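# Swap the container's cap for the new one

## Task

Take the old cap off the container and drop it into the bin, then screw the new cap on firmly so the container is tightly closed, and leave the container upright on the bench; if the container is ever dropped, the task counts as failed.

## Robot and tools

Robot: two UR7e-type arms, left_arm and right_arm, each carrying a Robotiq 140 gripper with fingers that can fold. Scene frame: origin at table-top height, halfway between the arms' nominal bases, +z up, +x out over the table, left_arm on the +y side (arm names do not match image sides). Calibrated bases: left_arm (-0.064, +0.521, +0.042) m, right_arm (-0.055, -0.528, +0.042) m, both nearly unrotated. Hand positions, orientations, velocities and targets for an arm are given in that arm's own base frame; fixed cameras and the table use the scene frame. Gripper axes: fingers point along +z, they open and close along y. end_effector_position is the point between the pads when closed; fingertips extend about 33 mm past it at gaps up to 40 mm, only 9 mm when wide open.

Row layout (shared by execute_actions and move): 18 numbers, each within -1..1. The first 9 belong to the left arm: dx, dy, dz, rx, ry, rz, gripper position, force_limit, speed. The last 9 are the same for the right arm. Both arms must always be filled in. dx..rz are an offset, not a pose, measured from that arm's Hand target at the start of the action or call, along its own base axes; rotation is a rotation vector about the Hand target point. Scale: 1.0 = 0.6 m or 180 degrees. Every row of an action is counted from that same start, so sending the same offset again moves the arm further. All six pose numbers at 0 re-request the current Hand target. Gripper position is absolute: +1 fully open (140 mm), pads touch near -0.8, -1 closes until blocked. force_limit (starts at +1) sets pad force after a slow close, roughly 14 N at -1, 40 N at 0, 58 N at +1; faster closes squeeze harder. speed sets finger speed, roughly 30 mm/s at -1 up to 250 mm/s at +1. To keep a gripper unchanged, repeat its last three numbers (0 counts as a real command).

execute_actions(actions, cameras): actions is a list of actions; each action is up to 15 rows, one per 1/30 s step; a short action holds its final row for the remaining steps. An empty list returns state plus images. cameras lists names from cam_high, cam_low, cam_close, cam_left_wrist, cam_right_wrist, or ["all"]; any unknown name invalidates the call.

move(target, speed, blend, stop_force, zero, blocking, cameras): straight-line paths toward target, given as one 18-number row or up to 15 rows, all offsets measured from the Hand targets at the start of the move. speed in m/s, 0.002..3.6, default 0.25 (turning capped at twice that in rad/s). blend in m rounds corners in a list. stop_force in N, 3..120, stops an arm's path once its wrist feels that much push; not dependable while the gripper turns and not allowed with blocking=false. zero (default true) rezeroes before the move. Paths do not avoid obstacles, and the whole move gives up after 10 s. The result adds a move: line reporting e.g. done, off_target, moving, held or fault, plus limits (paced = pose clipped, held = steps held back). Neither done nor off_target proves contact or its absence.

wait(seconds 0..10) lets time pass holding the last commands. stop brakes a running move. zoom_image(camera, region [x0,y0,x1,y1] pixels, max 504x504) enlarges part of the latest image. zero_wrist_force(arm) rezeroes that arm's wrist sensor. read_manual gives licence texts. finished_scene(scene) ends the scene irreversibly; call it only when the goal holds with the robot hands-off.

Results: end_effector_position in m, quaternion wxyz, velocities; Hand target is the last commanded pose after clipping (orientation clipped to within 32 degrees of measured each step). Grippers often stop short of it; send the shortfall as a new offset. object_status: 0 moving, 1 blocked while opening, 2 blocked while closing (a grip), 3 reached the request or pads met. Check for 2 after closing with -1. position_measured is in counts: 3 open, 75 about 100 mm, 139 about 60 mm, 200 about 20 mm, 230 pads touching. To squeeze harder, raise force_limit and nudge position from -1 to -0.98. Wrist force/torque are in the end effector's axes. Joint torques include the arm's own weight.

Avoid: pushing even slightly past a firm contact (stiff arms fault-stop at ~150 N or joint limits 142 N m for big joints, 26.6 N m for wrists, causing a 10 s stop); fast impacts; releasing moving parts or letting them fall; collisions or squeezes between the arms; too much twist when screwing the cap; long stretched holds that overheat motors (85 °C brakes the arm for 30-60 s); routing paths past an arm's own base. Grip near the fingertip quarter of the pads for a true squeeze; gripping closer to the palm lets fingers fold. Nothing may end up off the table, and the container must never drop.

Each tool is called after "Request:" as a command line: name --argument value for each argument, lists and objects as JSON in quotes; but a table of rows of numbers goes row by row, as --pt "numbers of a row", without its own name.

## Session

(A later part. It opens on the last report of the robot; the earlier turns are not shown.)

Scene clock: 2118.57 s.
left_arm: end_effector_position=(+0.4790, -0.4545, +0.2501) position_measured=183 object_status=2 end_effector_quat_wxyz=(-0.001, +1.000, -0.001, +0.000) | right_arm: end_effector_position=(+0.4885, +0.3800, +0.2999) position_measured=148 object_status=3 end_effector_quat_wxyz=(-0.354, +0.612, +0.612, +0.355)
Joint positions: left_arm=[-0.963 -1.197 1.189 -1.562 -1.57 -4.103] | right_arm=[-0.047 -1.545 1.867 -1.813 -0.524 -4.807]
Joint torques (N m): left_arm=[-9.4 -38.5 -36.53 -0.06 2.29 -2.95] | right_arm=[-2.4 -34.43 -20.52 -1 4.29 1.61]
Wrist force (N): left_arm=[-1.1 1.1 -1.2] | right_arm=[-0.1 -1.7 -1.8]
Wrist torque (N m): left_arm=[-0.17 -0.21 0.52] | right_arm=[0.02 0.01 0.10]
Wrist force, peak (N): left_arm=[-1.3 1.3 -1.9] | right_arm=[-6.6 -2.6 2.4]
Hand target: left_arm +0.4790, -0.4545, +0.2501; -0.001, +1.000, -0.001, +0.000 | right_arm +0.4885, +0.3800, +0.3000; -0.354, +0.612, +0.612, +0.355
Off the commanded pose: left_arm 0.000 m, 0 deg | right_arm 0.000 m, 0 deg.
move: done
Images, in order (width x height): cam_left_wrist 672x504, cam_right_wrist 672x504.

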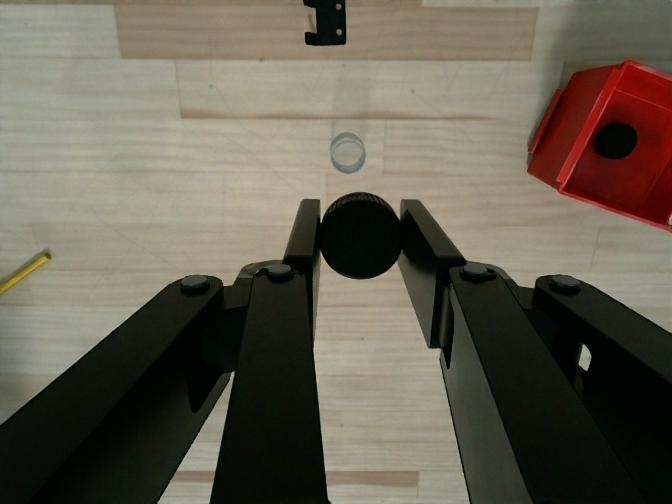

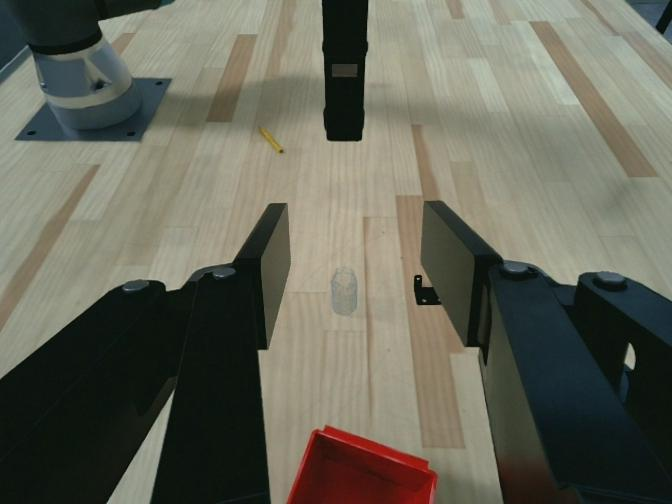

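Request:
move --pt "0 0 0 0 0 -0.5 -1 -1 -1 0 0 0 0 0 0 -0.15 -1 -1" --pt "0 0 0 0 0 -1.0 -1 -1 -1 0 0 0 0 0 0 -0.15 -1 -1" --speed 0.5 --blend 0.02 --cameras '["cam_left_wrist"]'

Request:
zoom_image --camera "cam_left_wrist" --region '[266, 116, 456, 296]'

Request:
zoom_image --camera "cam_right_wrist" --region '[296, 226, 396, 326]'

Scene clock: 2148.97 s.
left_arm: end_effector_position=(+0.4790, -0.4545, +0.2501) position_measured=183 object_status=2 end_effector_quat_wxyz=(+0.000, +0.000, +1.000, -0.001) | right_arm: end_effector_position=(+0.4885, +0.3800, +0.3000) position_measured=148 object_status=3 end_effector_quat_wxyz=(-0.354, +0.612, +0.612, +0.355)
Joint positions: left_arm=[-0.962 -1.199 1.192 -1.565 -1.571 -0.961] | right_arm=[-0.047 -1.545 1.867 -1.813 -0.523 -4.807]
Joint torques (N m): left_arm=[2.88 -37.33 -36.75 0.13 -1.11 2.32] | right_arm=[-6.67 -33.2 -14.38 -3.67 4.63 1.11]
Wrist force (N): left_arm=[-1.3 0.9 -1.5] | right_arm=[0.1 -1.7 -1.7]
Wrist torque (N m): left_arm=[-0.21 -0.18 0.59] | right_arm=[0.01 -0.03 0.08]
Wrist force, peak (N): left_arm=[-1.3 1.1 -1.5] | right_arm=[0.0 -1.7 -2.1]
Hand target: left_arm +0.4790, -0.4545, +0.2501; +0.000, +0.001, +1.000, -0.001 | right_arm +0.4885, +0.3800, +0.3000; -0.354, +0.612, +0.612, +0.355
Off the commanded pose: left_arm 0.000 m, 0 deg | right_arm 0.000 m, 0 deg.
move: done
Images, in order (width x height): cam_left_wrist 672x504.

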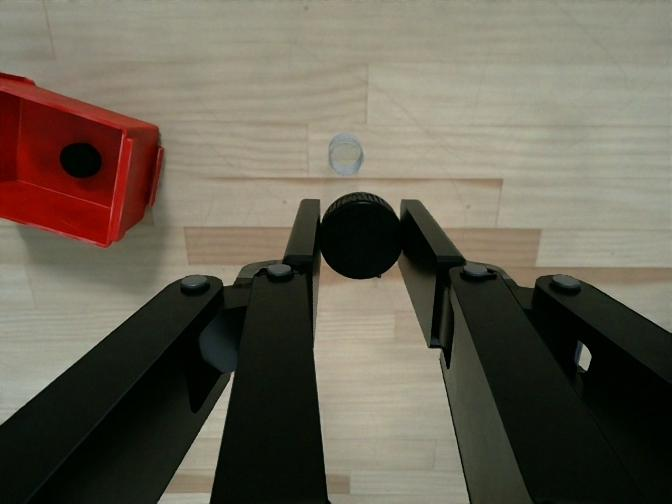

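Scaled by 2.653 from the camera's 672x504 image, which has a finer 960x720 frame.

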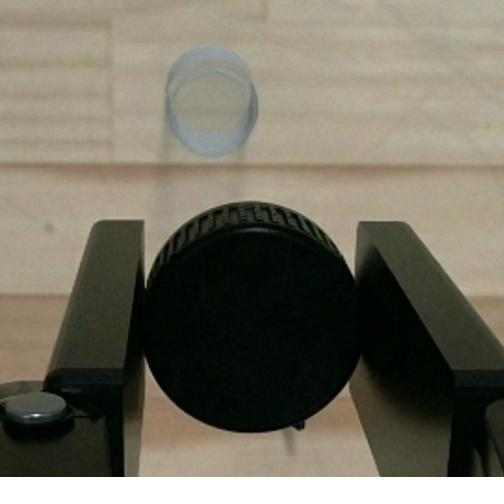

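This scene's latest camera images include none from cam_right_wrist. They are from: cam_left_wrist. cam_right_wrist's image comes with the result of a call that names it in "cameras".

Request:
move --pt "0.0008 -0.0018 0 0 0 0.5 -1 -1 -1 0 0.1558 -0.4345 0 0 0 -0.15 -1 -1" --pt "0.0008 -0.0018 -0.05 0 0 1.0 -1 -1 -1 0 0.1558 -0.4345 0 0 0 -0.15 -1 -1" --speed 0.25 --blend 0.01 --cameras '["cam_left_wrist","cam_right_wrist","cam_close"]'

Request:
zoom_image --camera "cam_right_wrist" --region '[266, 156, 446, 286]'

Request:
zoom_image --camera "cam_left_wrist" --region '[266, 116, 456, 296]'

Scene clock: 2192.90 s.
left_arm: end_effector_position=(+0.4795, -0.4556, +0.2199) position_measured=183 object_status=2 end_effector_quat_wxyz=(-0.001, +1.000, -0.001, +0.000) | right_arm: end_effector_position=(+0.4885, +0.4735, +0.0393) position_measured=148 object_status=3 end_effector_quat_wxyz=(-0.354, +0.612, +0.612, +0.355)
Joint positions: left_arm=[-0.963 -1.192 1.259 -1.636 -1.57 -4.103] | right_arm=[0.141 -0.99 2.078 -2.9 -0.539 -4.435]
Joint torques (N m): left_arm=[-9.02 -50.57 -28.85 -0.61 2.29 -2.3] | right_arm=[-9.55 -30.85 -3.01 -4.53 4.49 -1.29]
Wrist force (N): left_arm=[-1.2 1.0 -1.4] | right_arm=[0.0 -1.7 -1.6]
Wrist torque (N m): left_arm=[-0.18 -0.17 0.53] | right_arm=[0.02 0.00 0.04]
Wrist force, peak (N): left_arm=[-1.2 1.0 -1.8] | right_arm=[1.0 -1.8 -2.6]
Hand target: left_arm +0.4795, -0.4556, +0.2201; -0.001, +1.000, -0.001, +0.000 | right_arm +0.4885, +0.4735, +0.0393; -0.354, +0.612, +0.612, +0.355
Off the commanded pose: left_arm 0.000 m, 0 deg | right_arm 0.000 m, 0 deg.
move: done
Images, in order (width x height): cam_close 672x504, cam_left_wrist 672x504, cam_right_wrist 672x504.

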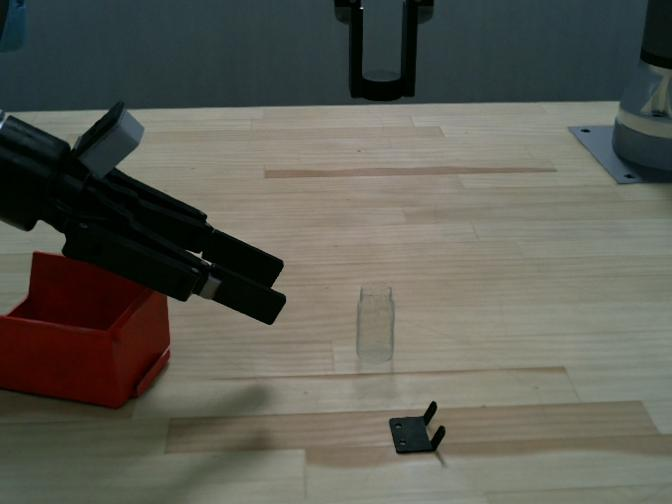

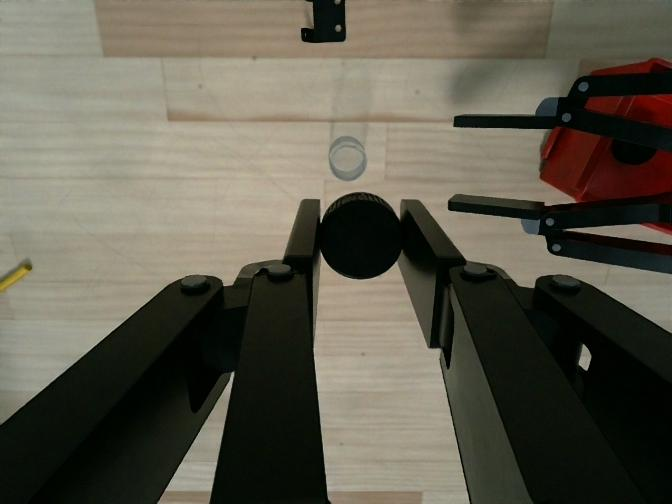

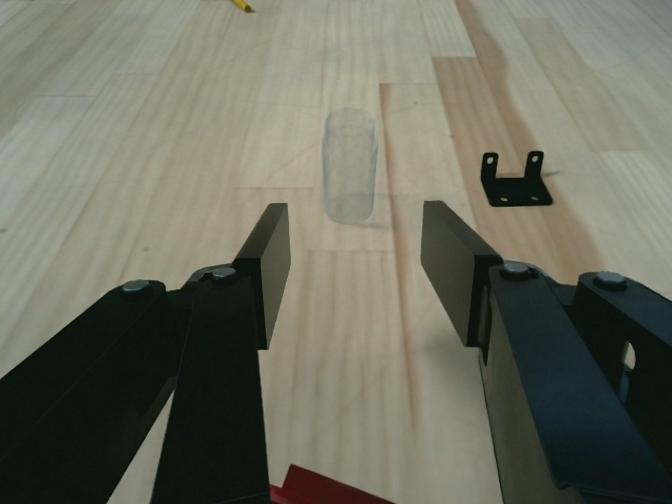

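Scaled by 2.800 from the camera's 672x504 image, which has a finer 960x720 frame.

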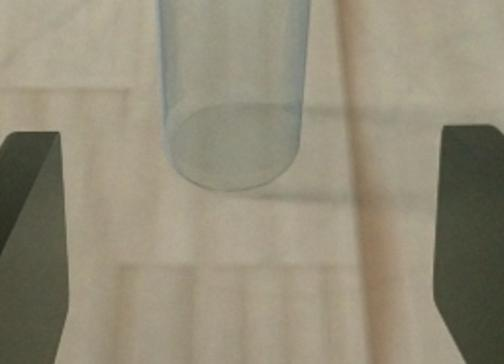

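Scaled by 2.653 from the camera's 672x504 image, which has a finer 960x720 frame.

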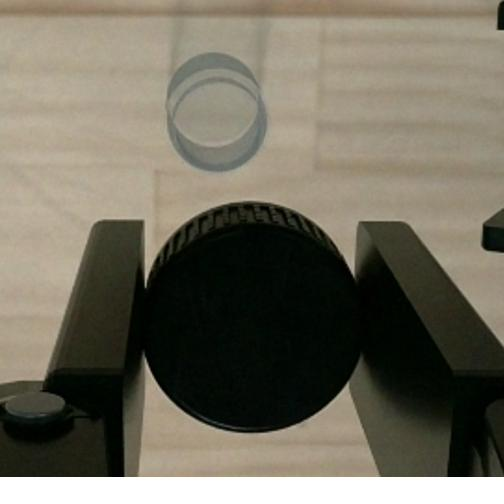

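Request:
move --pt "0 0 0 0 0 0 -1 -1 -1 0.0007 0.1457 -0.0783 0 0 0 -0.15 -1 -1" --speed 0.05 --stop_force 4 --cameras '["cam_close","cam_right_wrist"]'

Request:
zoom_image --camera "cam_close" --region '[236, 236, 476, 416]'

Scene clock: 2234.33 s.
left_arm: end_effector_position=(+0.4795, -0.4556, +0.2201) position_measured=183 object_status=2 end_effector_quat_wxyz=(-0.001, +1.000, -0.001, +0.000) | right_arm: end_effector_position=(+0.4889, +0.5609, -0.0077) position_measured=148 object_status=3 end_effector_quat_wxyz=(-0.354, +0.612, +0.612, +0.355)
Joint positions: left_arm=[-0.963 -1.192 1.258 -1.636 -1.57 -4.103] | right_arm=[0.301 -0.774 1.923 -3.198 -0.596 -4.156]
Joint torques (N m): left_arm=[-8.22 -52.86 -36.52 0.06 1.94 -1.36] | right_arm=[-9.93 -52.63 -2.2 -2.23 4.28 -0.71]
Wrist force (N): left_arm=[-1.3 1.1 -1.4] | right_arm=[0.1 -1.7 -1.9]
Wrist torque (N m): left_arm=[-0.16 -0.16 0.53] | right_arm=[0.03 -0.03 0.11]
Wrist force, peak (N): left_arm=[-1.3 1.2 -1.4] | right_arm=[0.3 -1.7 -2.9]
Hand target: left_arm +0.4795, -0.4556, +0.2201; -0.001, +1.000, -0.001, +0.000 | right_arm +0.4889, +0.5609, -0.0077; -0.354, +0.612, +0.612, +0.355
Off the commanded pose: left_arm 0.000 m, 0 deg | right_arm 0.000 m, 0 deg.
move: done
Images, in order (width x height): cam_close 672x504, cam_right_wrist 672x504.

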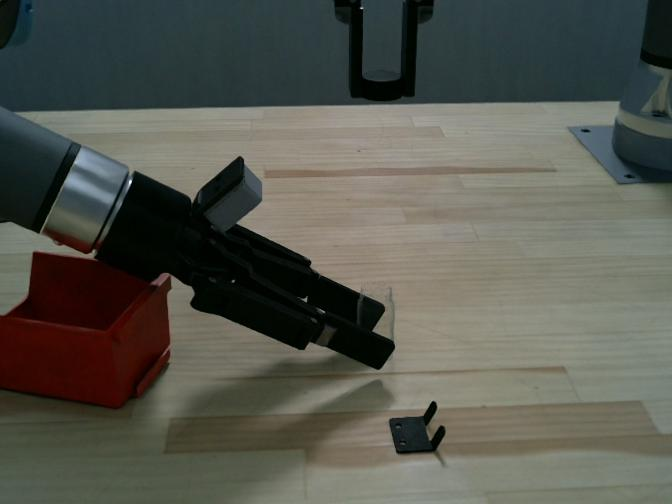

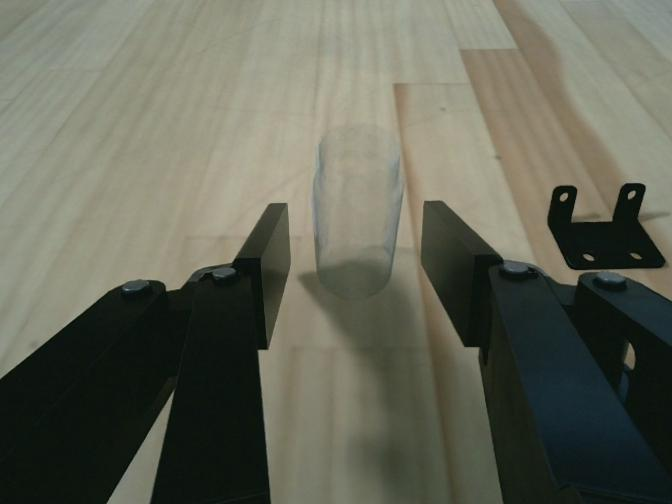

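Scaled by 2.100 from the camera's 672x504 image, which has a finer 960x720 frame.

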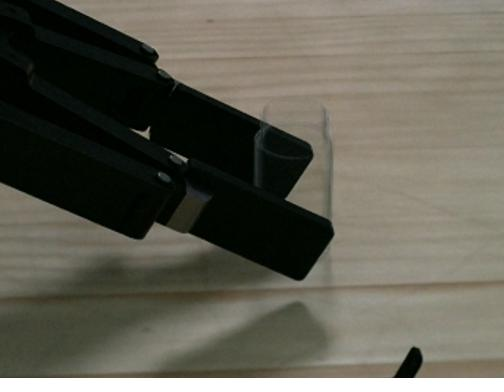

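Request:
move --pt "0 0 0 0 0 0 -1 -1 -1 0 0 0 0 0 0 -1 0 -1" --speed 0.05 --cameras '["cam_close","cam_left_wrist"]'

Request:
zoom_image --camera "cam_left_wrist" --region '[266, 116, 456, 296]'

Request:
zoom_image --camera "cam_close" --region '[236, 236, 476, 416]'

Scene clock: 2245.93 s.
left_arm: end_effector_position=(+0.4795, -0.4556, +0.2201) position_measured=183 object_status=2 end_effector_quat_wxyz=(-0.001, +1.000, -0.001, +0.000) | right_arm: end_effector_position=(+0.4889, +0.5609, -0.0077) position_measured=184 object_status=0 end_effector_quat_wxyz=(-0.354, +0.612, +0.612, +0.355)
Joint positions: left_arm=[-0.963 -1.192 1.258 -1.636 -1.57 -4.103] | right_arm=[0.301 -0.774 1.923 -3.198 -0.596 -4.156]
Joint torques (N m): left_arm=[-5.89 -51.42 -36.98 0.14 1.53 0.66] | right_arm=[-9.3 -51.41 -2.32 -3.7 3.77 0.54]
Wrist force (N): left_arm=[-1.2 1.0 -1.6] | right_arm=[1.8 -1.5 -3.1]
Wrist torque (N m): left_arm=[-0.18 -0.18 0.53] | right_arm=[0.07 -0.03 0.13]
Wrist force, peak (N): left_arm=[-1.2 1.1 -1.6] | right_arm=[1.8 -1.6 -3.3]
Hand target: left_arm +0.4795, -0.4556, +0.2201; -0.001, +1.000, -0.001, +0.000 | right_arm +0.4889, +0.5609, -0.0077; -0.354, +0.612, +0.612, +0.355
Off the commanded pose: left_arm 0.000 m, 0 deg | right_arm 0.000 m, 0 deg.
move: done
Images, in order (width x height): cam_close 672x504, cam_left_wrist 672x504.

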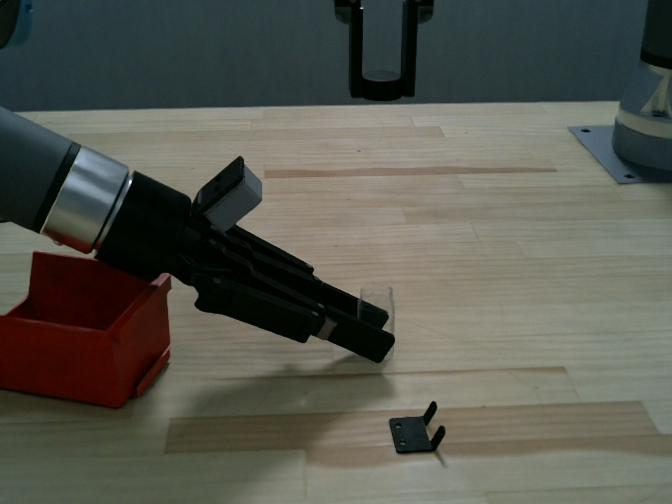

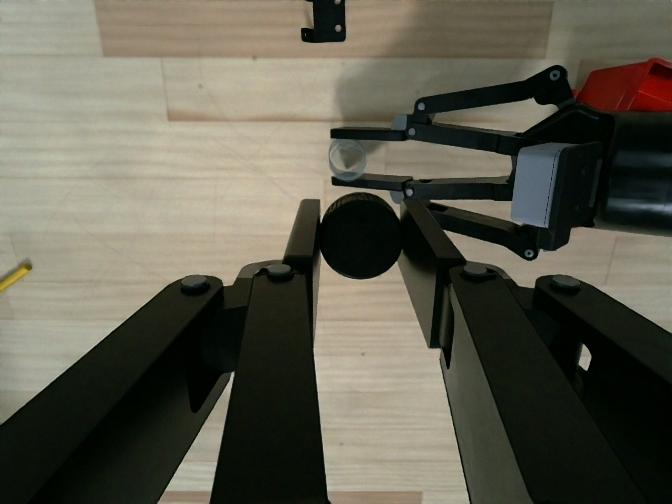

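Scaled by 2.653 from the camera's 672x504 image, which has a finer 960x720 frame.

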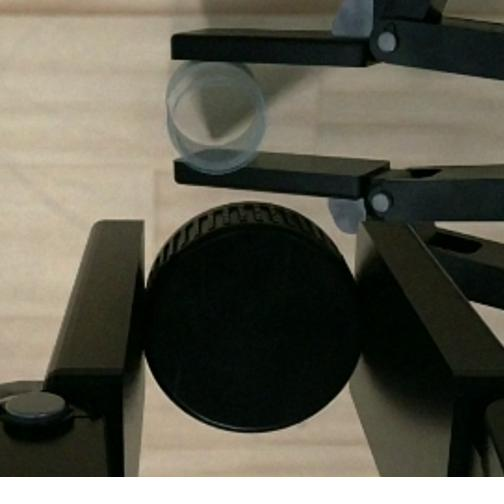

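Scaled by 2.100 from the camera's 672x504 image, which has a finer 960x720 frame.

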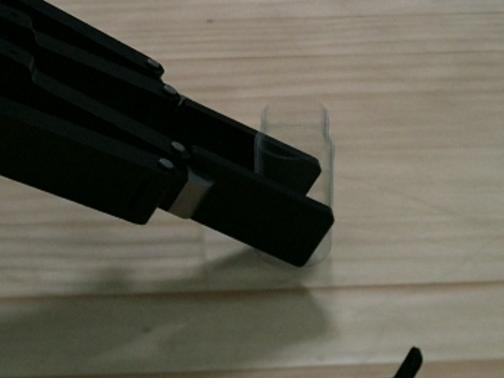

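Request:
zoom_image --camera "cam_left_wrist" --region '[316, 126, 386, 196]'

Scaled by 7.200 from the camera's 672x504 image, which has a finer 960x720 frame.

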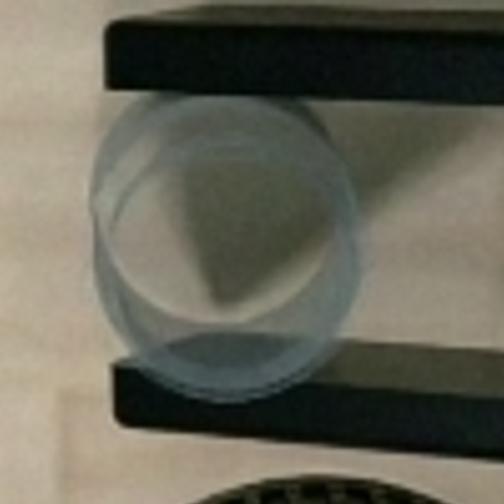

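Request:
move --pt "0 0 -0.2 0 0 0 -1 -1 -1 0 0 0 0 0 0 -1 0 -1" --speed 0.12 --cameras '["cam_close","cam_right_wrist","cam_left_wrist"]'

Request:
zoom_image --camera "cam_right_wrist" --region '[246, 36, 466, 306]'

Request:
zoom_image --camera "cam_close" --region '[296, 186, 476, 366]'

Scene clock: 2283.03 s.
left_arm: end_effector_position=(+0.4795, -0.4555, +0.1000) position_measured=183 object_status=2 end_effector_quat_wxyz=(-0.001, +1.000, -0.001, +0.000) | right_arm: end_effector_position=(+0.4889, +0.5609, -0.0077) position_measured=184 object_status=2 end_effector_quat_wxyz=(-0.354, +0.612, +0.612, +0.355)
Joint positions: left_arm=[-0.963 -1.132 1.486 -1.923 -1.57 -4.103] | right_arm=[0.301 -0.774 1.923 -3.198 -0.596 -4.156]
Joint torques (N m): left_arm=[-2.39 -53.29 -32.96 -1.44 -1.88 1.68] | right_arm=[-7.49 -41 -2.39 -3.67 -0.29 0.3]
Wrist force (N): left_arm=[-1.1 1.1 -1.3] | right_arm=[2.0 -1.5 -3.1]
Wrist torque (N m): left_arm=[-0.15 -0.20 0.52] | right_arm=[0.09 -0.06 0.13]
Wrist force, peak (N): left_arm=[-1.3 1.1 -3.5] | right_arm=[2.2 -1.7 -3.4]
Hand target: left_arm +0.4795, -0.4556, +0.1001; -0.001, +1.000, -0.001, +0.000 | right_arm +0.4889, +0.5609, -0.0077; -0.354, +0.612, +0.612, +0.355
Off the commanded pose: left_arm 0.000 m, 0 deg | right_arm 0.000 m, 0 deg.
move: done
Images, in order (width x height): cam_close 672x504, cam_left_wrist 672x504, cam_right_wrist 672x504.

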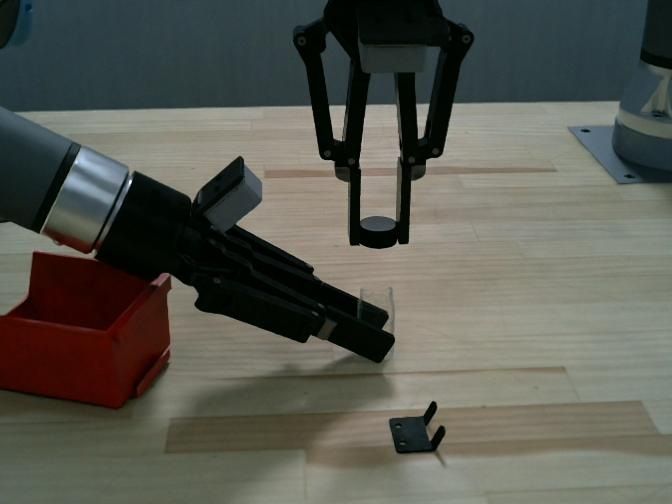

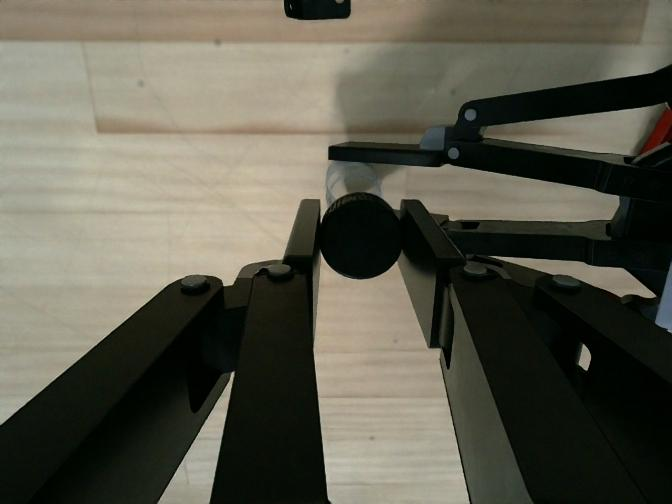

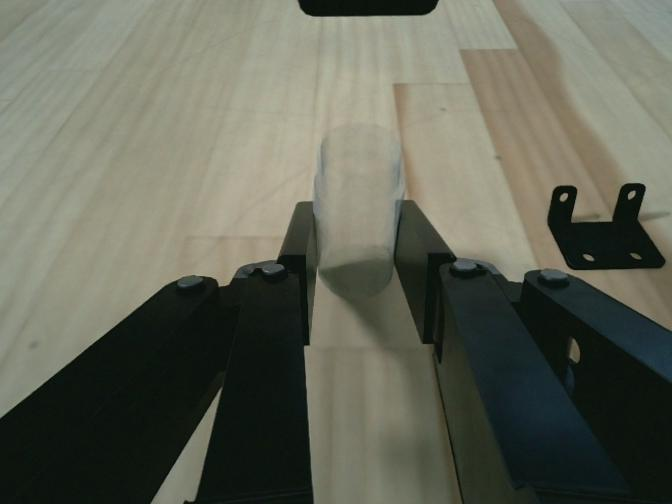

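Scaled by 1.867 from the camera's 672x504 image, which has a finer 960x720 frame.

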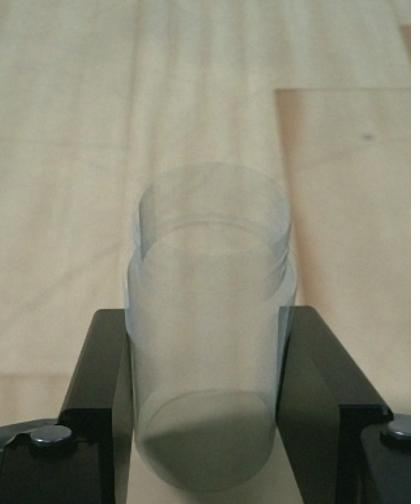

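Scaled by 2.800 from the camera's 672x504 image, which has a finer 960x720 frame.

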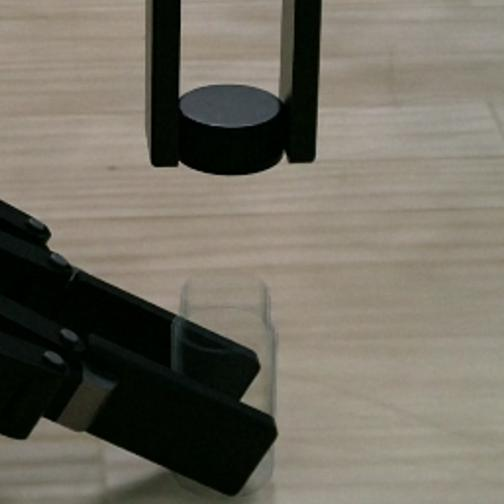

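Request:
move --pt "0 0 -0.0635 0 0 0 -1 -1 -1 0 0 0 0 0 0 -1 0 -1" --speed 0.05 --stop_force 5 --cameras '["cam_close","cam_right_wrist","cam_left_wrist"]'

Request:
zoom_image --camera "cam_right_wrist" --region '[246, 36, 466, 306]'

Request:
zoom_image --camera "cam_close" --region '[336, 236, 436, 336]'

Request:
zoom_image --camera "cam_left_wrist" --region '[286, 106, 436, 306]'

Scene clock: 2304.77 s.
left_arm: end_effector_position=(+0.4795, -0.4556, +0.0620) position_measured=183 object_status=2 end_effector_quat_wxyz=(-0.001, +1.000, -0.001, +0.000) | right_arm: end_effector_position=(+0.4889, +0.5609, -0.0077) position_measured=184 object_status=2 end_effector_quat_wxyz=(-0.354, +0.612, +0.612, +0.355)
Joint positions: left_arm=[-0.963 -1.097 1.538 -2.011 -1.57 -4.103] | right_arm=[0.301 -0.774 1.923 -3.198 -0.596 -4.156]
Joint torques (N m): left_arm=[-0.62 -56.29 -34.82 0.09 0.04 -1.38] | right_arm=[-6 -35.39 -2.33 -3.7 -0.2 0.42]
Wrist force (N): left_arm=[-1.3 1.2 -1.5] | right_arm=[1.8 -1.7 -3.2]
Wrist torque (N m): left_arm=[-0.14 -0.17 0.53] | right_arm=[0.03 -0.03 0.13]
Wrist force, peak (N): left_arm=[-1.2 1.1 -2.6] | right_arm=[2.1 -1.8 -3.5]
Hand target: left_arm +0.4795, -0.4556, +0.0620; -0.001, +1.000, -0.001, +0.000 | right_arm +0.4889, +0.5609, -0.0077; -0.354, +0.612, +0.612, +0.355
Off the commanded pose: left_arm 0.000 m, 0 deg | right_arm 0.000 m, 0 deg.
move: done
Images, in order (width x height): cam_close 672x504, cam_left_wrist 672x504, cam_right_wrist 672x504.

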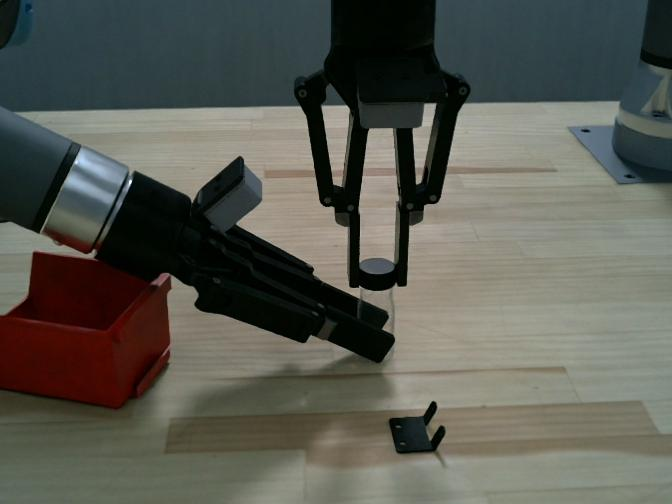

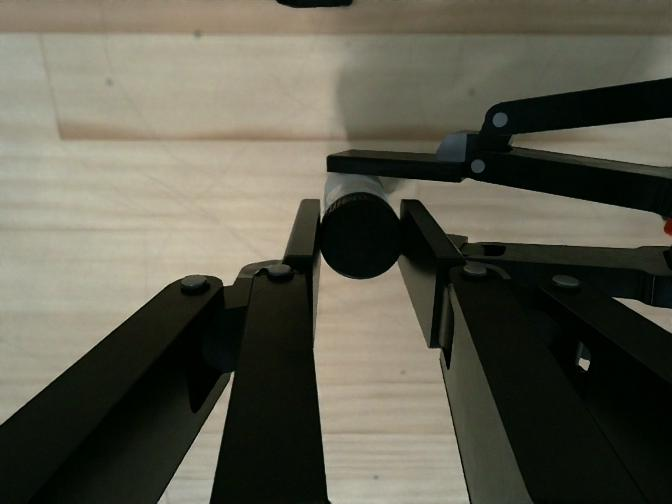

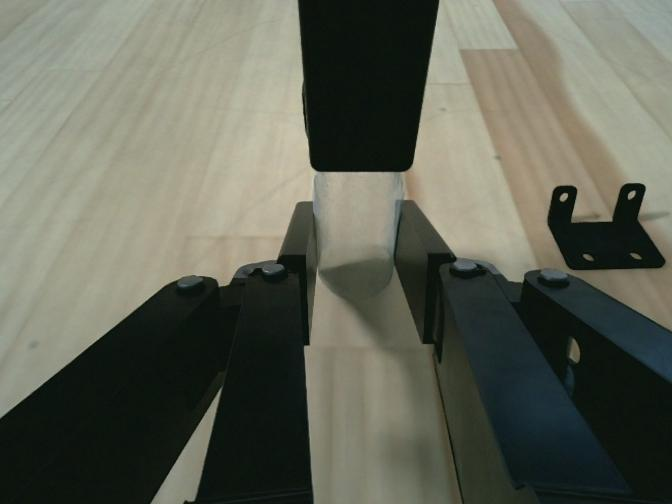

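Scaled by 1.867 from the camera's 672x504 image, which has a finer 960x720 frame.

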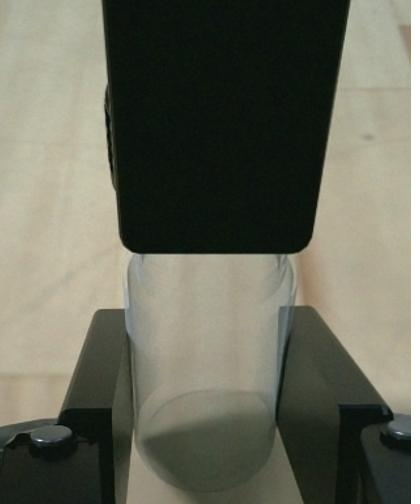

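Scaled by 5.040 from the camera's 672x504 image, which has a finer 960x720 frame.

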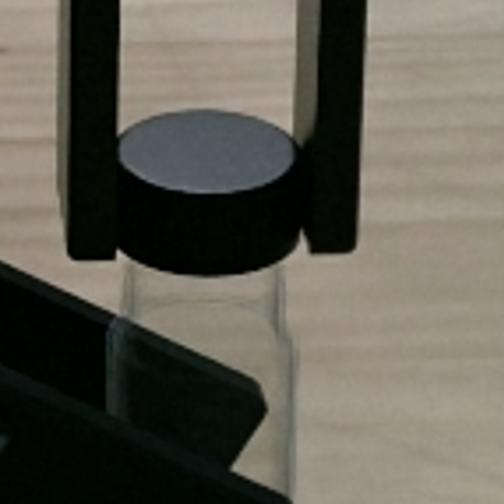

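Scaled by 2.520 from the camera's 672x504 image, which has a finer 960x720 frame.

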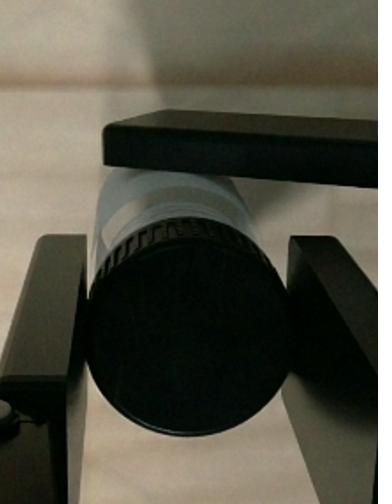

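Request:
move --pt "0.0012 -0.0005 0 0 0 0 -1 -1 -1 0 0 0 0 0 0 -1 0 -1" --pt "0.0012 -0.0005 -0.0333 0 0 0 -1 -1 -1 0 0 0 0 0 0 -1 0 -1" --speed 0.012 --stop_force 3 --cameras '["cam_close"]'

Request:
zoom_image --camera "cam_close" --region '[336, 246, 436, 346]'

Scene clock: 2343.83 s.
left_arm: end_effector_position=(+0.4802, -0.4559, +0.0465) position_measured=183 object_status=2 end_effector_quat_wxyz=(-0.001, +1.000, -0.001, +0.000) | right_arm: end_effector_position=(+0.4889, +0.5609, -0.0077) position_measured=184 object_status=2 end_effector_quat_wxyz=(-0.354, +0.612, +0.612, +0.355)
Joint positions: left_arm=[-0.962 -1.079 1.555 -2.045 -1.57 -4.103] | right_arm=[0.301 -0.774 1.923 -3.198 -0.596 -4.156]
Joint torques (N m): left_arm=[3.7 -56.95 -34.95 -1.34 1.51 2.48] | right_arm=[-4.11 -36.17 -2.84 -3.62 -0.23 0.36]
Wrist force (N): left_arm=[-0.9 0.3 -1.3] | right_arm=[1.1 -2.2 -3.4]
Wrist torque (N m): left_arm=[-0.12 -0.18 0.51] | right_arm=[0.06 -0.05 0.11]
Wrist force, peak (N): left_arm=[-2.3 -3.0 -13.4] | right_arm=[1.4 -2.6 -6.9]
Hand target: left_arm +0.4802, -0.4559, +0.0465; -0.001, +1.000, -0.001, +0.000 (not the last commanded pose) | right_arm +0.4889, +0.5609, -0.0077; -0.354, +0.612, +0.612, +0.355
Off the commanded pose: left_arm 0.005 m, 0 deg | right_arm 0.000 m, 0 deg.
move: contact (left_arm); path passed 1 of 2 targets
Images, in order (width x height): cam_close 672x504.

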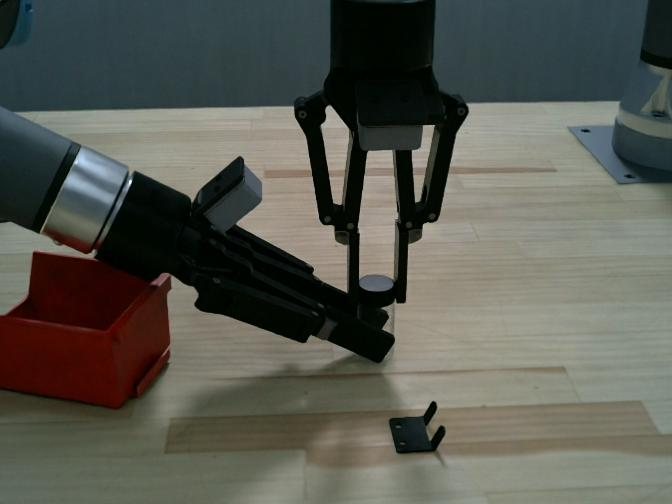

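Scaled by 5.040 from the camera's 672x504 image, which has a finer 960x720 frame.

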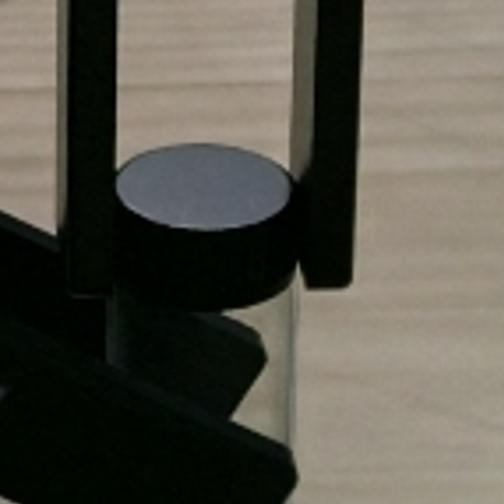

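Request:
move --pt "0 0 -0.0008 0 0 0 -1 -1 -1 0 0 0 0 0 0 -1 0 -1" --pt "0 0 -0.0015 0 0 -0.5 -1 -1 -1 0 0 0 0 0 0 -1 0 -1" --speed '[0.01,0.4]' --cameras '["cam_close"]'

Request:
zoom_image --camera "cam_close" --region '[336, 246, 436, 346]'

Scene clock: 2385.03 s.
left_arm: end_effector_position=(+0.4802, -0.4559, +0.0456) position_measured=183 object_status=2 end_effector_quat_wxyz=(-0.001, +0.707, -0.707, +0.000) | right_arm: end_effector_position=(+0.4889, +0.5609, -0.0077) position_measured=184 object_status=2 end_effector_quat_wxyz=(-0.354, +0.612, +0.612, +0.355)
Joint positions: left_arm=[-0.963 -1.08 1.558 -2.05 -1.57 -2.533] | right_arm=[0.301 -0.774 1.923 -3.198 -0.596 -4.156]
Joint torques (N m): left_arm=[8.09 -40.49 -28.12 -3.89 -1.85 2.27] | right_arm=[-2.06 -36.58 -2.18 -3.57 -0.28 0.17]
Wrist force (N): left_arm=[-1.0 3.4 -2.1] | right_arm=[1.8 0.5 -2.6]
Wrist torque (N m): left_arm=[-0.27 -0.12 0.59] | right_arm=[0.03 -0.07 0.17]
Wrist force, peak (N): left_arm=[-2.5 -4.0 -13.0] | right_arm=[1.0 -2.4 -8.0]
Hand target: left_arm +0.4802, -0.4559, +0.0456; -0.001, +0.707, -0.708, +0.000 | right_arm +0.4889, +0.5609, -0.0077; -0.354, +0.612, +0.612, +0.355
Off the commanded pose: left_arm 0.000 m, 0 deg | right_arm 0.000 m, 0 deg.
move: done
Images, in order (width x height): cam_close 672x504.

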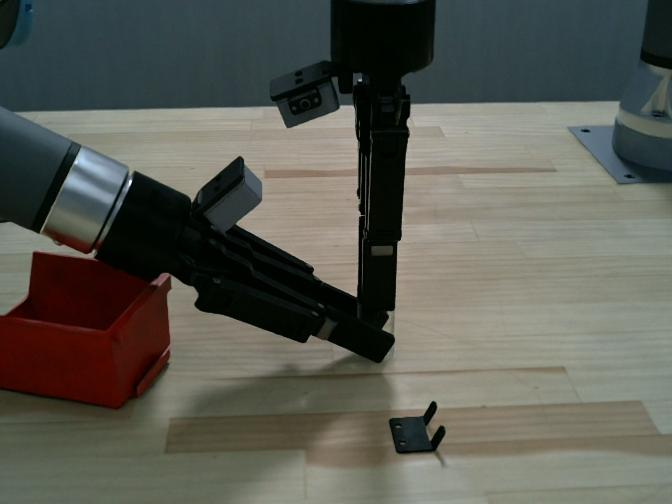

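Scaled by 5.040 from the camera's 672x504 image, which has a finer 960x720 frame.

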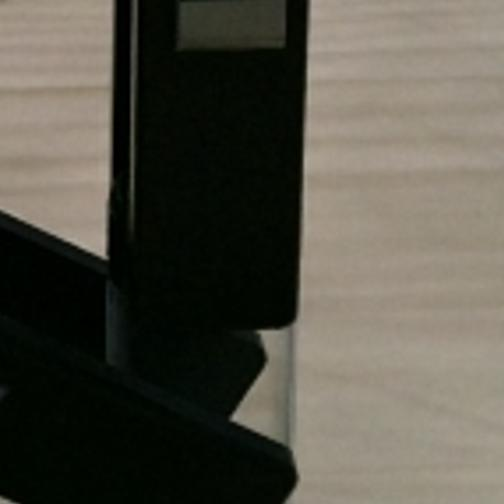

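Request:
move --target '[0,0,-0.0014,0,0,-0.5,-1,-1,-1,0,0,0,0,0,0,-1,0,-1]' --speed 0.4

Scene clock: 2398.17 s.
left_arm: end_effector_position=(+0.4802, -0.4559, +0.0447) position_measured=183 object_status=2 end_effector_quat_wxyz=(+0.000, +0.000, +1.000, -0.001) | right_arm: end_effector_position=(+0.4889, +0.5609, -0.0077) position_measured=184 object_status=2 end_effector_quat_wxyz=(-0.354, +0.612, +0.612, +0.355)
Joint positions: left_arm=[-0.962 -1.079 1.559 -2.053 -1.571 -0.961] | right_arm=[0.301 -0.774 1.923 -3.198 -0.596 -4.156]
Joint torques (N m): left_arm=[5.23 -40.8 -37.61 -4.58 -0.06 2.32] | right_arm=[0.09 -36.54 -2.76 -2.59 0.99 0.13]
Wrist force (N): left_arm=[8.0 4.6 -2.4] | right_arm=[1.8 5.3 -7.4]
Wrist torque (N m): left_arm=[-0.28 -0.14 0.60] | right_arm=[-0.02 0.04 0.34]
Wrist force, peak (N): left_arm=[9.8 5.9 -3.0] | right_arm=[2.1 6.5 -9.1]
Hand target: left_arm +0.4802, -0.4559, +0.0448; +0.000, +0.001, +1.000, -0.001 | right_arm +0.4889, +0.5609, -0.0077; -0.354, +0.612, +0.612, +0.355
Off the commanded pose: left_arm 0.000 m, 0 deg | right_arm 0.000 m, 0 deg.
move: done

Request:
move --pt "-0.0014 0.0005 0 0 0 0 -1 -1 -1 0 0 0 0 0 0 -1 0 -1" --pt "-0.0008 0.0011 -0.0014 0 0 -0.5 -1 -1 -1 0 0 0 0 0 0 -1 0 -1" --speed '[0.02,0.4]'

Scene clock: 2433.07 s.
left_arm: end_effector_position=(+0.4798, -0.4552, +0.0439) position_measured=183 object_status=2 end_effector_quat_wxyz=(+0.000, +0.707, +0.707, -0.001) | right_arm: end_effector_position=(+0.4889, +0.5609, -0.0077) position_measured=184 object_status=2 end_effector_quat_wxyz=(-0.354, +0.612, +0.612, +0.355)
Joint positions: left_arm=[-0.961 -1.078 1.561 -2.053 -1.572 0.61] | right_arm=[0.301 -0.774 1.923 -3.198 -0.596 -4.156]
Joint torques (N m): left_arm=[2.29 -43.62 -33.66 0 -2.28 2.32] | right_arm=[1.44 -36.42 -2.53 -3.9 2.43 0.09]
Wrist force (N): left_arm=[-0.6 3.2 2.2] | right_arm=[3.3 -3.7 -3.6]
Wrist torque (N m): left_arm=[-0.16 -0.27 0.60] | right_arm=[0.03 -0.03 0.00]
Wrist force, peak (N): left_arm=[9.3 5.4 -1.8] | right_arm=[2.2 6.4 -9.2]
Hand target: left_arm +0.4798, -0.4552, +0.0439; +0.000, +0.708, +0.707, -0.001 | right_arm +0.4889, +0.5609, -0.0077; -0.354, +0.612, +0.612, +0.355
Off the commanded pose: left_arm 0.000 m, 0 deg | right_arm 0.000 m, 0 deg.
move: done

Request:
move --target '[0.001,-0.0008,-0.0019,0,0,-0.5,-1,-1,-1,0,0,0,0,0,0,-1,0,-1]' --speed 0.4 --cameras '["cam_close"]'

Request:
zoom_image --camera "cam_close" --region '[336, 246, 436, 346]'

Scene clock: 2448.03 s.
left_arm: end_effector_position=(+0.4803, -0.4557, +0.0428) position_measured=183 object_status=2 end_effector_quat_wxyz=(-0.001, +1.000, +0.000, +0.000) | right_arm: end_effector_position=(+0.4889, +0.5609, -0.0077) position_measured=184 object_status=2 end_effector_quat_wxyz=(-0.354, +0.612, +0.612, +0.355)
Joint positions: left_arm=[-0.962 -1.075 1.559 -2.053 -1.57 2.18] | right_arm=[0.301 -0.774 1.923 -3.198 -0.596 -4.156]
Joint torques (N m): left_arm=[7.06 -39.96 -33.48 -4.28 -2.8 2.33] | right_arm=[3.54 -36.28 -3.05 -3.81 0.21 0.12]
Wrist force (N): left_arm=[-2.2 0.0 -3.7] | right_arm=[0.1 -0.5 -3.6]
Wrist torque (N m): left_arm=[0.04 -0.23 0.58] | right_arm=[0.01 -0.06 0.16]
Wrist force, peak (N): left_arm=[-3.0 0.2 -4.4] | right_arm=[5.3 -3.7 -4.4]
Hand target: left_arm +0.4804, -0.4557, +0.0428; -0.001, +1.000, -0.001, +0.000 | right_arm +0.4889, +0.5609, -0.0077; -0.354, +0.612, +0.612, +0.355
Off the commanded pose: left_arm 0.000 m, 0 deg | right_arm 0.000 m, 0 deg.
move: done
Images, in order (width x height): cam_close 672x504.

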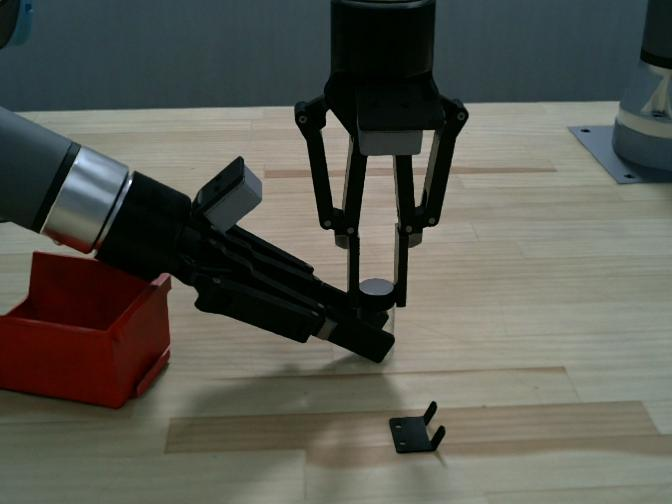

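Scaled by 5.040 from the camera's 672x504 image, which has a finer 960x720 frame.

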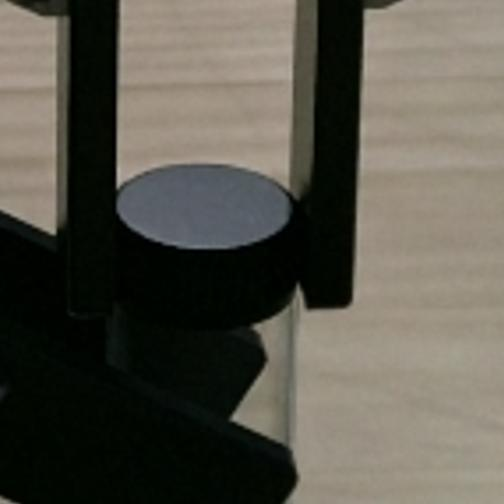

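Request:
move --target '[-0.0008,-0.0005,-0.0014,0,0,-0.5,-1,-1,-1,0,0,0,0,0,0,-1,0,-1]' --speed 0.4

Scene clock: 2458.83 s.
left_arm: end_effector_position=(+0.4798, -0.4560, +0.0419) position_measured=183 object_status=2 end_effector_quat_wxyz=(-0.001, +0.707, -0.707, +0.000) | right_arm: end_effector_position=(+0.4889, +0.5609, -0.0077) position_measured=184 object_status=2 end_effector_quat_wxyz=(-0.354, +0.612, +0.612, +0.355)
Joint positions: left_arm=[-0.963 -1.076 1.563 -2.058 -1.57 3.75] | right_arm=[0.301 -0.774 1.923 -3.198 -0.596 -4.156]
Joint torques (N m): left_arm=[7.18 -40.39 -26.56 -3.62 -2.65 2.4] | right_arm=[4.94 -36.92 -3.4 -3.8 3.99 0]
Wrist force (N): left_arm=[-0.3 1.4 -1.0] | right_arm=[0.6 -1.4 -1.4]
Wrist torque (N m): left_arm=[-0.08 -0.26 0.55] | right_arm=[0.03 -0.04 0.16]
Wrist force, peak (N): left_arm=[-2.9 0.1 -3.7] | right_arm=[0.7 0.2 -4.7]
Hand target: left_arm +0.4799, -0.4560, +0.0419; -0.001, +0.707, -0.708, +0.000 | right_arm +0.4889, +0.5609, -0.0077; -0.354, +0.612, +0.612, +0.355
Off the commanded pose: left_arm 0.000 m, 0 deg | right_arm 0.000 m, 0 deg.
move: done

Request:
move --target '[-0.0007,0.0007,-0.0015,0,0,-0.5,-1,-1,-1,0,0,0,0,0,0,-1,0,-1]' --speed 0.3

Scene clock: 2472.20 s.
left_arm: end_effector_position=(+0.4794, -0.4556, +0.0410) position_measured=183 object_status=2 end_effector_quat_wxyz=(+0.000, +0.000, +1.000, -0.001) | right_arm: end_effector_position=(+0.4889, +0.5609, -0.0077) position_measured=184 object_status=2 end_effector_quat_wxyz=(-0.354, +0.612, +0.612, +0.355)
Joint positions: left_arm=[-0.963 -1.076 1.566 -2.062 -1.571 5.321] | right_arm=[0.301 -0.774 1.923 -3.198 -0.596 -4.156]
Joint torques (N m): left_arm=[2.86 -39.36 -23.63 -4.84 -2.52 1.59] | right_arm=[7 -36.12 -2.09 -3.84 4.02 0.05]
Wrist force (N): left_arm=[0.0 3.9 -3.5] | right_arm=[0.7 -1.6 -5.1]
Wrist torque (N m): left_arm=[-0.24 -0.29 0.54] | right_arm=[-0.01 -0.02 0.16]
Wrist force, peak (N): left_arm=[-0.2 2.2 -5.5] | right_arm=[0.9 -0.7 -6.5]
Hand target: left_arm +0.4795, -0.4556, +0.0410; +0.000, +0.001, +1.000, -0.001 | right_arm +0.4889, +0.5609, -0.0077; -0.354, +0.612, +0.612, +0.355
Off the commanded pose: left_arm 0.000 m, 0 deg | right_arm 0.000 m, 0 deg.
move: done

Request:
move --pt "0 0 0 0 0 0 -0.98 -0.3 -1 0 0 0 0 0 0 -1 0 -1" --pt "0.0004 0.0003 -0.0006 0 0 -0.25 -0.98 -0.3 -1 0 0 0 0 0 0 -1 0 -1" --speed 0.2 --cameras '["cam_close"]'

Request:
zoom_image --camera "cam_close" --region '[336, 256, 426, 366]'

Scene clock: 2485.00 s.
left_arm: end_effector_position=(+0.4797, -0.4554, +0.0407) position_measured=184 object_status=2 end_effector_quat_wxyz=(+0.000, +0.383, +0.924, -0.001) | right_arm: end_effector_position=(+0.4889, +0.5609, -0.0077) position_measured=184 object_status=2 end_effector_quat_wxyz=(-0.354, +0.612, +0.612, +0.355)
Joint positions: left_arm=[-0.962 -1.075 1.565 -2.061 -1.572 6.108] | right_arm=[0.301 -0.774 1.923 -3.198 -0.596 -4.156]
Joint torques (N m): left_arm=[4.09 -38.21 -33.01 -0.34 -2.76 1.05] | right_arm=[6.41 -37.35 -2.48 -3.67 3.94 0]
Wrist force (N): left_arm=[1.1 2.9 -4.7] | right_arm=[0.8 -1.8 -5.8]
Wrist torque (N m): left_arm=[-0.23 -0.25 0.37] | right_arm=[-0.11 -0.08 0.21]
Wrist force, peak (N): left_arm=[1.0 4.4 -10.3] | right_arm=[1.0 -1.1 -6.3]
Hand target: left_arm +0.4797, -0.4554, +0.0407; +0.000, +0.383, +0.924, -0.001 | right_arm +0.4889, +0.5609, -0.0077; -0.354, +0.612, +0.612, +0.355
Off the commanded pose: left_arm 0.000 m, 0 deg | right_arm 0.000 m, 0 deg.
move: done
Images, in order (width x height): cam_close 672x504.

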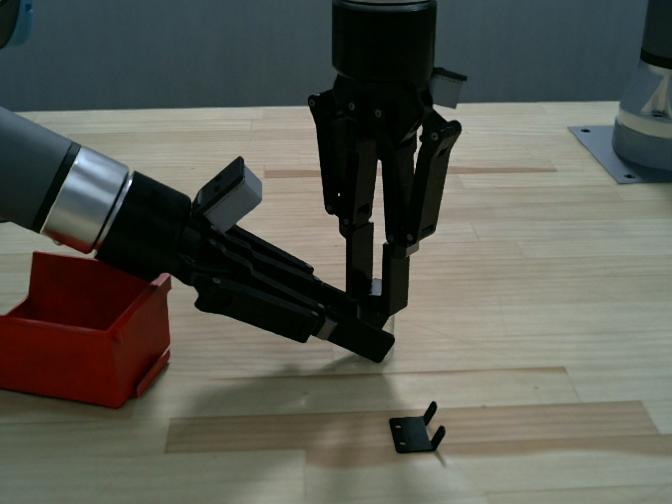

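Scaled by 4.582 from the camera's 672x504 image, which has a finer 960x720 frame.

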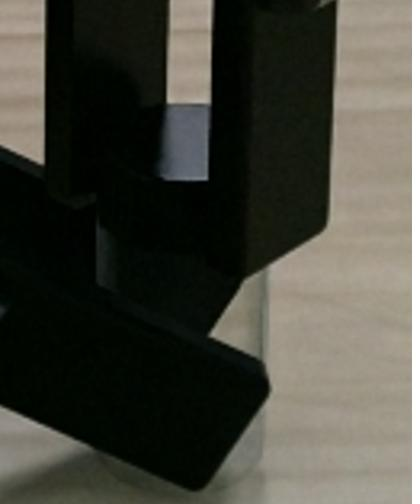

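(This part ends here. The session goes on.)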